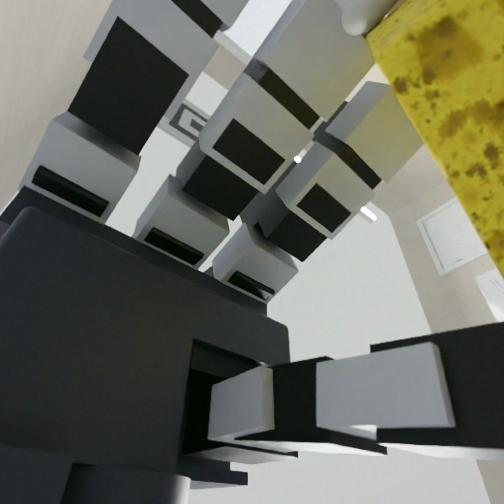

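Scene clock: 1313.30 s.
move: done
base_odometry: x=+0.319 y=-1.984 heading=+0.824
base_tilt: forward=-0.2 right=+0.5
base_status: done
joint_positions: joint_1_rad=+0.019 joint_2_rad=-0.354 joint_3_rad=+3.145 joint_4_rad=-1.426 joint_5_rad=-0.058 joint_6_rad=-0.467 joint_7_rad=-0.003 hand_index_mcp=-0.234 hand_index_abd=+0.006 hand_index_pip=+0.598 hand_index_dip=+0.703 hand_middle_mcp=-0.281 hand_middle_abd=-0.011 hand_middle_pip=+0.598 hand_middle_dip=+0.704 hand_ring_mcp=-0.192 hand_ring_abd=+0.001 hand_ring_pip=+0.578 hand_ring_dip=+0.696 hand_thumb_cmc=-0.562 hand_thumb_axl=+0.677 hand_thumb_mcp=+0.318 hand_thumb_ipl=+0.184 hand_current_limit=+0.400 hand_speed=-0.700
joint_status: not commanded
hand_state: blocked,goal,blocked,goal,blocked,goal,goal,goal,goal,goal,goal,goal,goal,goal,blocked,goal
index_mcp_current_ma: 237
index_abd_current_ma: 10
index_pip_current_ma: 49
index_dip_current_ma: 13
middle_mcp_current_ma: 203
middle_abd_current_ma: -21
middle_pip_current_ma: 48
middle_dip_current_ma: 16
ring_mcp_current_ma: -27
ring_abd_current_ma: 1
ring_pip_current_ma: 0
ring_dip_current_ma: 0
thumb_cmc_current_ma: 15
thumb_axl_current_ma: -1
thumb_mcp_current_ma: 385
thumb_ipl_current_ma: 52
hand_goal_index_mcp: -0.300
hand_goal_index_abd: 0.000
hand_goal_index_pip: 0.578
hand_goal_index_dip: 0.696
hand_goal_middle_mcp: -0.340
hand_goal_middle_abd: 0.000
hand_goal_middle_pip: 0.578
hand_goal_middle_dip: 0.696
hand_goal_ring_mcp: -0.180
hand_goal_ring_abd: 0.000
hand_goal_ring_pip: 0.578
hand_goal_ring_dip: 0.696
hand_goal_thumb_cmc: -0.570
hand_goal_thumb_axl: 0.678
hand_goal_thumb_mcp: 0.100
hand_goal_thumb_ipl: 0.168
motor_effort: joint_1_rad=+0(1) joint_2_rad=-5(9) joint_3_rad=+1(1) joint_4_rad=+17(18) joint_5_rad=+0(1) joint_6_rad=+8(9) joint_7_rad=+0(1)
hand_pose: x=+0.5531 y=+0.0264 z=+1.1534 quat_wxyz=(+0.523, -0.479, +0.504, -0.493) (m; base frame)
hand_target: x=+0.5488 y=+0.0308 z=+1.1128 quat_wxyz=(+0.497, -0.501, +0.537, -0.463) (m; base frame)
hand_status: not commanded
pictures: none

Call:
move:
  base: {"strafe_m": 1.75}
  speeds: {"strafe_m": 0.4}

Call:
move:
  base: {"translate_m": 1.98, "strafe_m": 0.4}
  speeds: {"translate_m": 0.4}
  cameras: ["base_camera"]

Scene clock: 1341.43 s.
move: done
base_odometry: x=-0.965 y=-0.795 heading=+0.824
base_tilt: forward=-0.2 right=+0.4
base_status: done
joint_positions: joint_1_rad=+0.015 joint_2_rad=-0.354 joint_3_rad=+3.140 joint_4_rad=-1.426 joint_5_rad=-0.050 joint_6_rad=-0.467 joint_7_rad=-0.004 hand_index_mcp=-0.234 hand_index_abd=+0.006 hand_index_pip=+0.598 hand_index_dip=+0.703 hand_middle_mcp=-0.281 hand_middle_abd=-0.012 hand_middle_pip=+0.598 hand_middle_dip=+0.704 hand_ring_mcp=-0.192 hand_ring_abd=+0.001 hand_ring_pip=+0.578 hand_ring_dip=+0.696 hand_thumb_cmc=-0.562 hand_thumb_axl=+0.677 hand_thumb_mcp=+0.318 hand_thumb_ipl=+0.184 hand_current_limit=+0.400 hand_speed=-0.700
joint_status: not commanded
hand_state: blocked,goal,blocked,goal,blocked,goal,goal,goal,goal,goal,goal,goal,goal,goal,blocked,goal
index_mcp_current_ma: 237
index_abd_current_ma: 10
index_pip_current_ma: 49
index_dip_current_ma: 13
middle_mcp_current_ma: 203
middle_abd_current_ma: -21
middle_pip_current_ma: 48
middle_dip_current_ma: 16
ring_mcp_current_ma: -27
ring_abd_current_ma: 1
ring_pip_current_ma: 0
ring_dip_current_ma: 0
thumb_cmc_current_ma: 15
thumb_axl_current_ma: -1
thumb_mcp_current_ma: 385
thumb_ipl_current_ma: 52
hand_goal_index_mcp: -0.300
hand_goal_index_abd: 0.000
hand_goal_index_pip: 0.578
hand_goal_index_dip: 0.696
hand_goal_middle_mcp: -0.340
hand_goal_middle_abd: 0.000
hand_goal_middle_pip: 0.578
hand_goal_middle_dip: 0.696
hand_goal_ring_mcp: -0.180
hand_goal_ring_abd: 0.000
hand_goal_ring_pip: 0.578
hand_goal_ring_dip: 0.696
hand_goal_thumb_cmc: -0.570
hand_goal_thumb_axl: 0.678
hand_goal_thumb_mcp: 0.100
hand_goal_thumb_ipl: 0.168
motor_effort: joint_1_rad=+0(2) joint_2_rad=-5(7) joint_3_rad=+0(3) joint_4_rad=+17(18) joint_5_rad=+0(1) joint_6_rad=+8(9) joint_7_rad=-1(1)
hand_pose: x=+0.5530 y=+0.0293 z=+1.1529 quat_wxyz=(+0.522, -0.482, +0.501, -0.494) (m; base frame)
hand_target: x=+0.5488 y=+0.0308 z=+1.1128 quat_wxyz=(+0.497, -0.501, +0.537, -0.463) (m; base frame)
hand_status: not commanded
pictures: none

Scene clock: 1347.53 s.
move: done
base_odometry: x=+0.087 y=+0.930 heading=+0.824
base_tilt: forward=-0.2 right=+0.4
base_status: done
joint_positions: joint_1_rad=+0.015 joint_2_rad=-0.349 joint_3_rad=+3.140 joint_4_rad=-1.427 joint_5_rad=-0.050 joint_6_rad=-0.467 joint_7_rad=-0.004 hand_index_mcp=-0.234 hand_index_abd=+0.006 hand_index_pip=+0.598 hand_index_dip=+0.703 hand_middle_mcp=-0.281 hand_middle_abd=-0.012 hand_middle_pip=+0.598 hand_middle_dip=+0.704 hand_ring_mcp=-0.192 hand_ring_abd=+0.001 hand_ring_pip=+0.578 hand_ring_dip=+0.696 hand_thumb_cmc=-0.562 hand_thumb_axl=+0.677 hand_thumb_mcp=+0.318 hand_thumb_ipl=+0.184 hand_current_limit=+0.400 hand_speed=-0.700
joint_status: not commanded
hand_state: blocked,goal,blocked,goal,blocked,goal,goal,goal,goal,goal,goal,goal,goal,goal,blocked,goal
index_mcp_current_ma: 237
index_abd_current_ma: 10
index_pip_current_ma: 49
index_dip_current_ma: 13
middle_mcp_current_ma: 203
middle_abd_current_ma: -21
middle_pip_current_ma: 48
middle_dip_current_ma: 16
ring_mcp_current_ma: -27
ring_abd_current_ma: 1
ring_pip_current_ma: 0
ring_dip_current_ma: 0
thumb_cmc_current_ma: 15
thumb_axl_current_ma: -1
thumb_mcp_current_ma: 385
thumb_ipl_current_ma: 52
hand_goal_index_mcp: -0.300
hand_goal_index_abd: 0.000
hand_goal_index_pip: 0.578
hand_goal_index_dip: 0.696
hand_goal_middle_mcp: -0.340
hand_goal_middle_abd: 0.000
hand_goal_middle_pip: 0.578
hand_goal_middle_dip: 0.696
hand_goal_ring_mcp: -0.180
hand_goal_ring_abd: 0.000
hand_goal_ring_pip: 0.578
hand_goal_ring_dip: 0.696
hand_goal_thumb_cmc: -0.570
hand_goal_thumb_axl: 0.678
hand_goal_thumb_mcp: 0.100
hand_goal_thumb_ipl: 0.168
motor_effort: joint_1_rad=+0(1) joint_2_rad=-5(8) joint_3_rad=+1(2) joint_4_rad=+17(18) joint_5_rad=+0(1) joint_6_rad=+8(9) joint_7_rad=+0(2)
hand_pose: x=+0.5555 y=+0.0293 z=+1.1499 quat_wxyz=(+0.521, -0.484, +0.503, -0.492) (m; base frame)
hand_target: x=+0.5488 y=+0.0308 z=+1.1128 quat_wxyz=(+0.497, -0.501, +0.537, -0.463) (m; base frame)
hand_status: not commanded
pictures: base_camera

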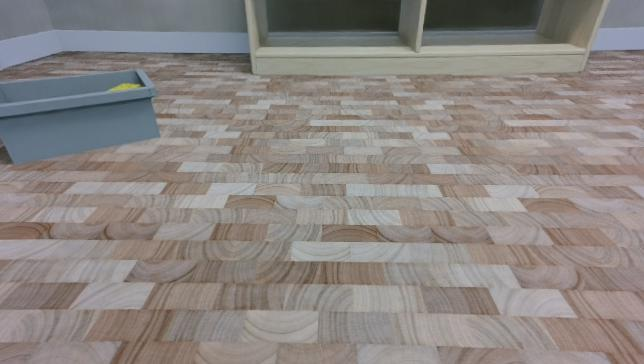

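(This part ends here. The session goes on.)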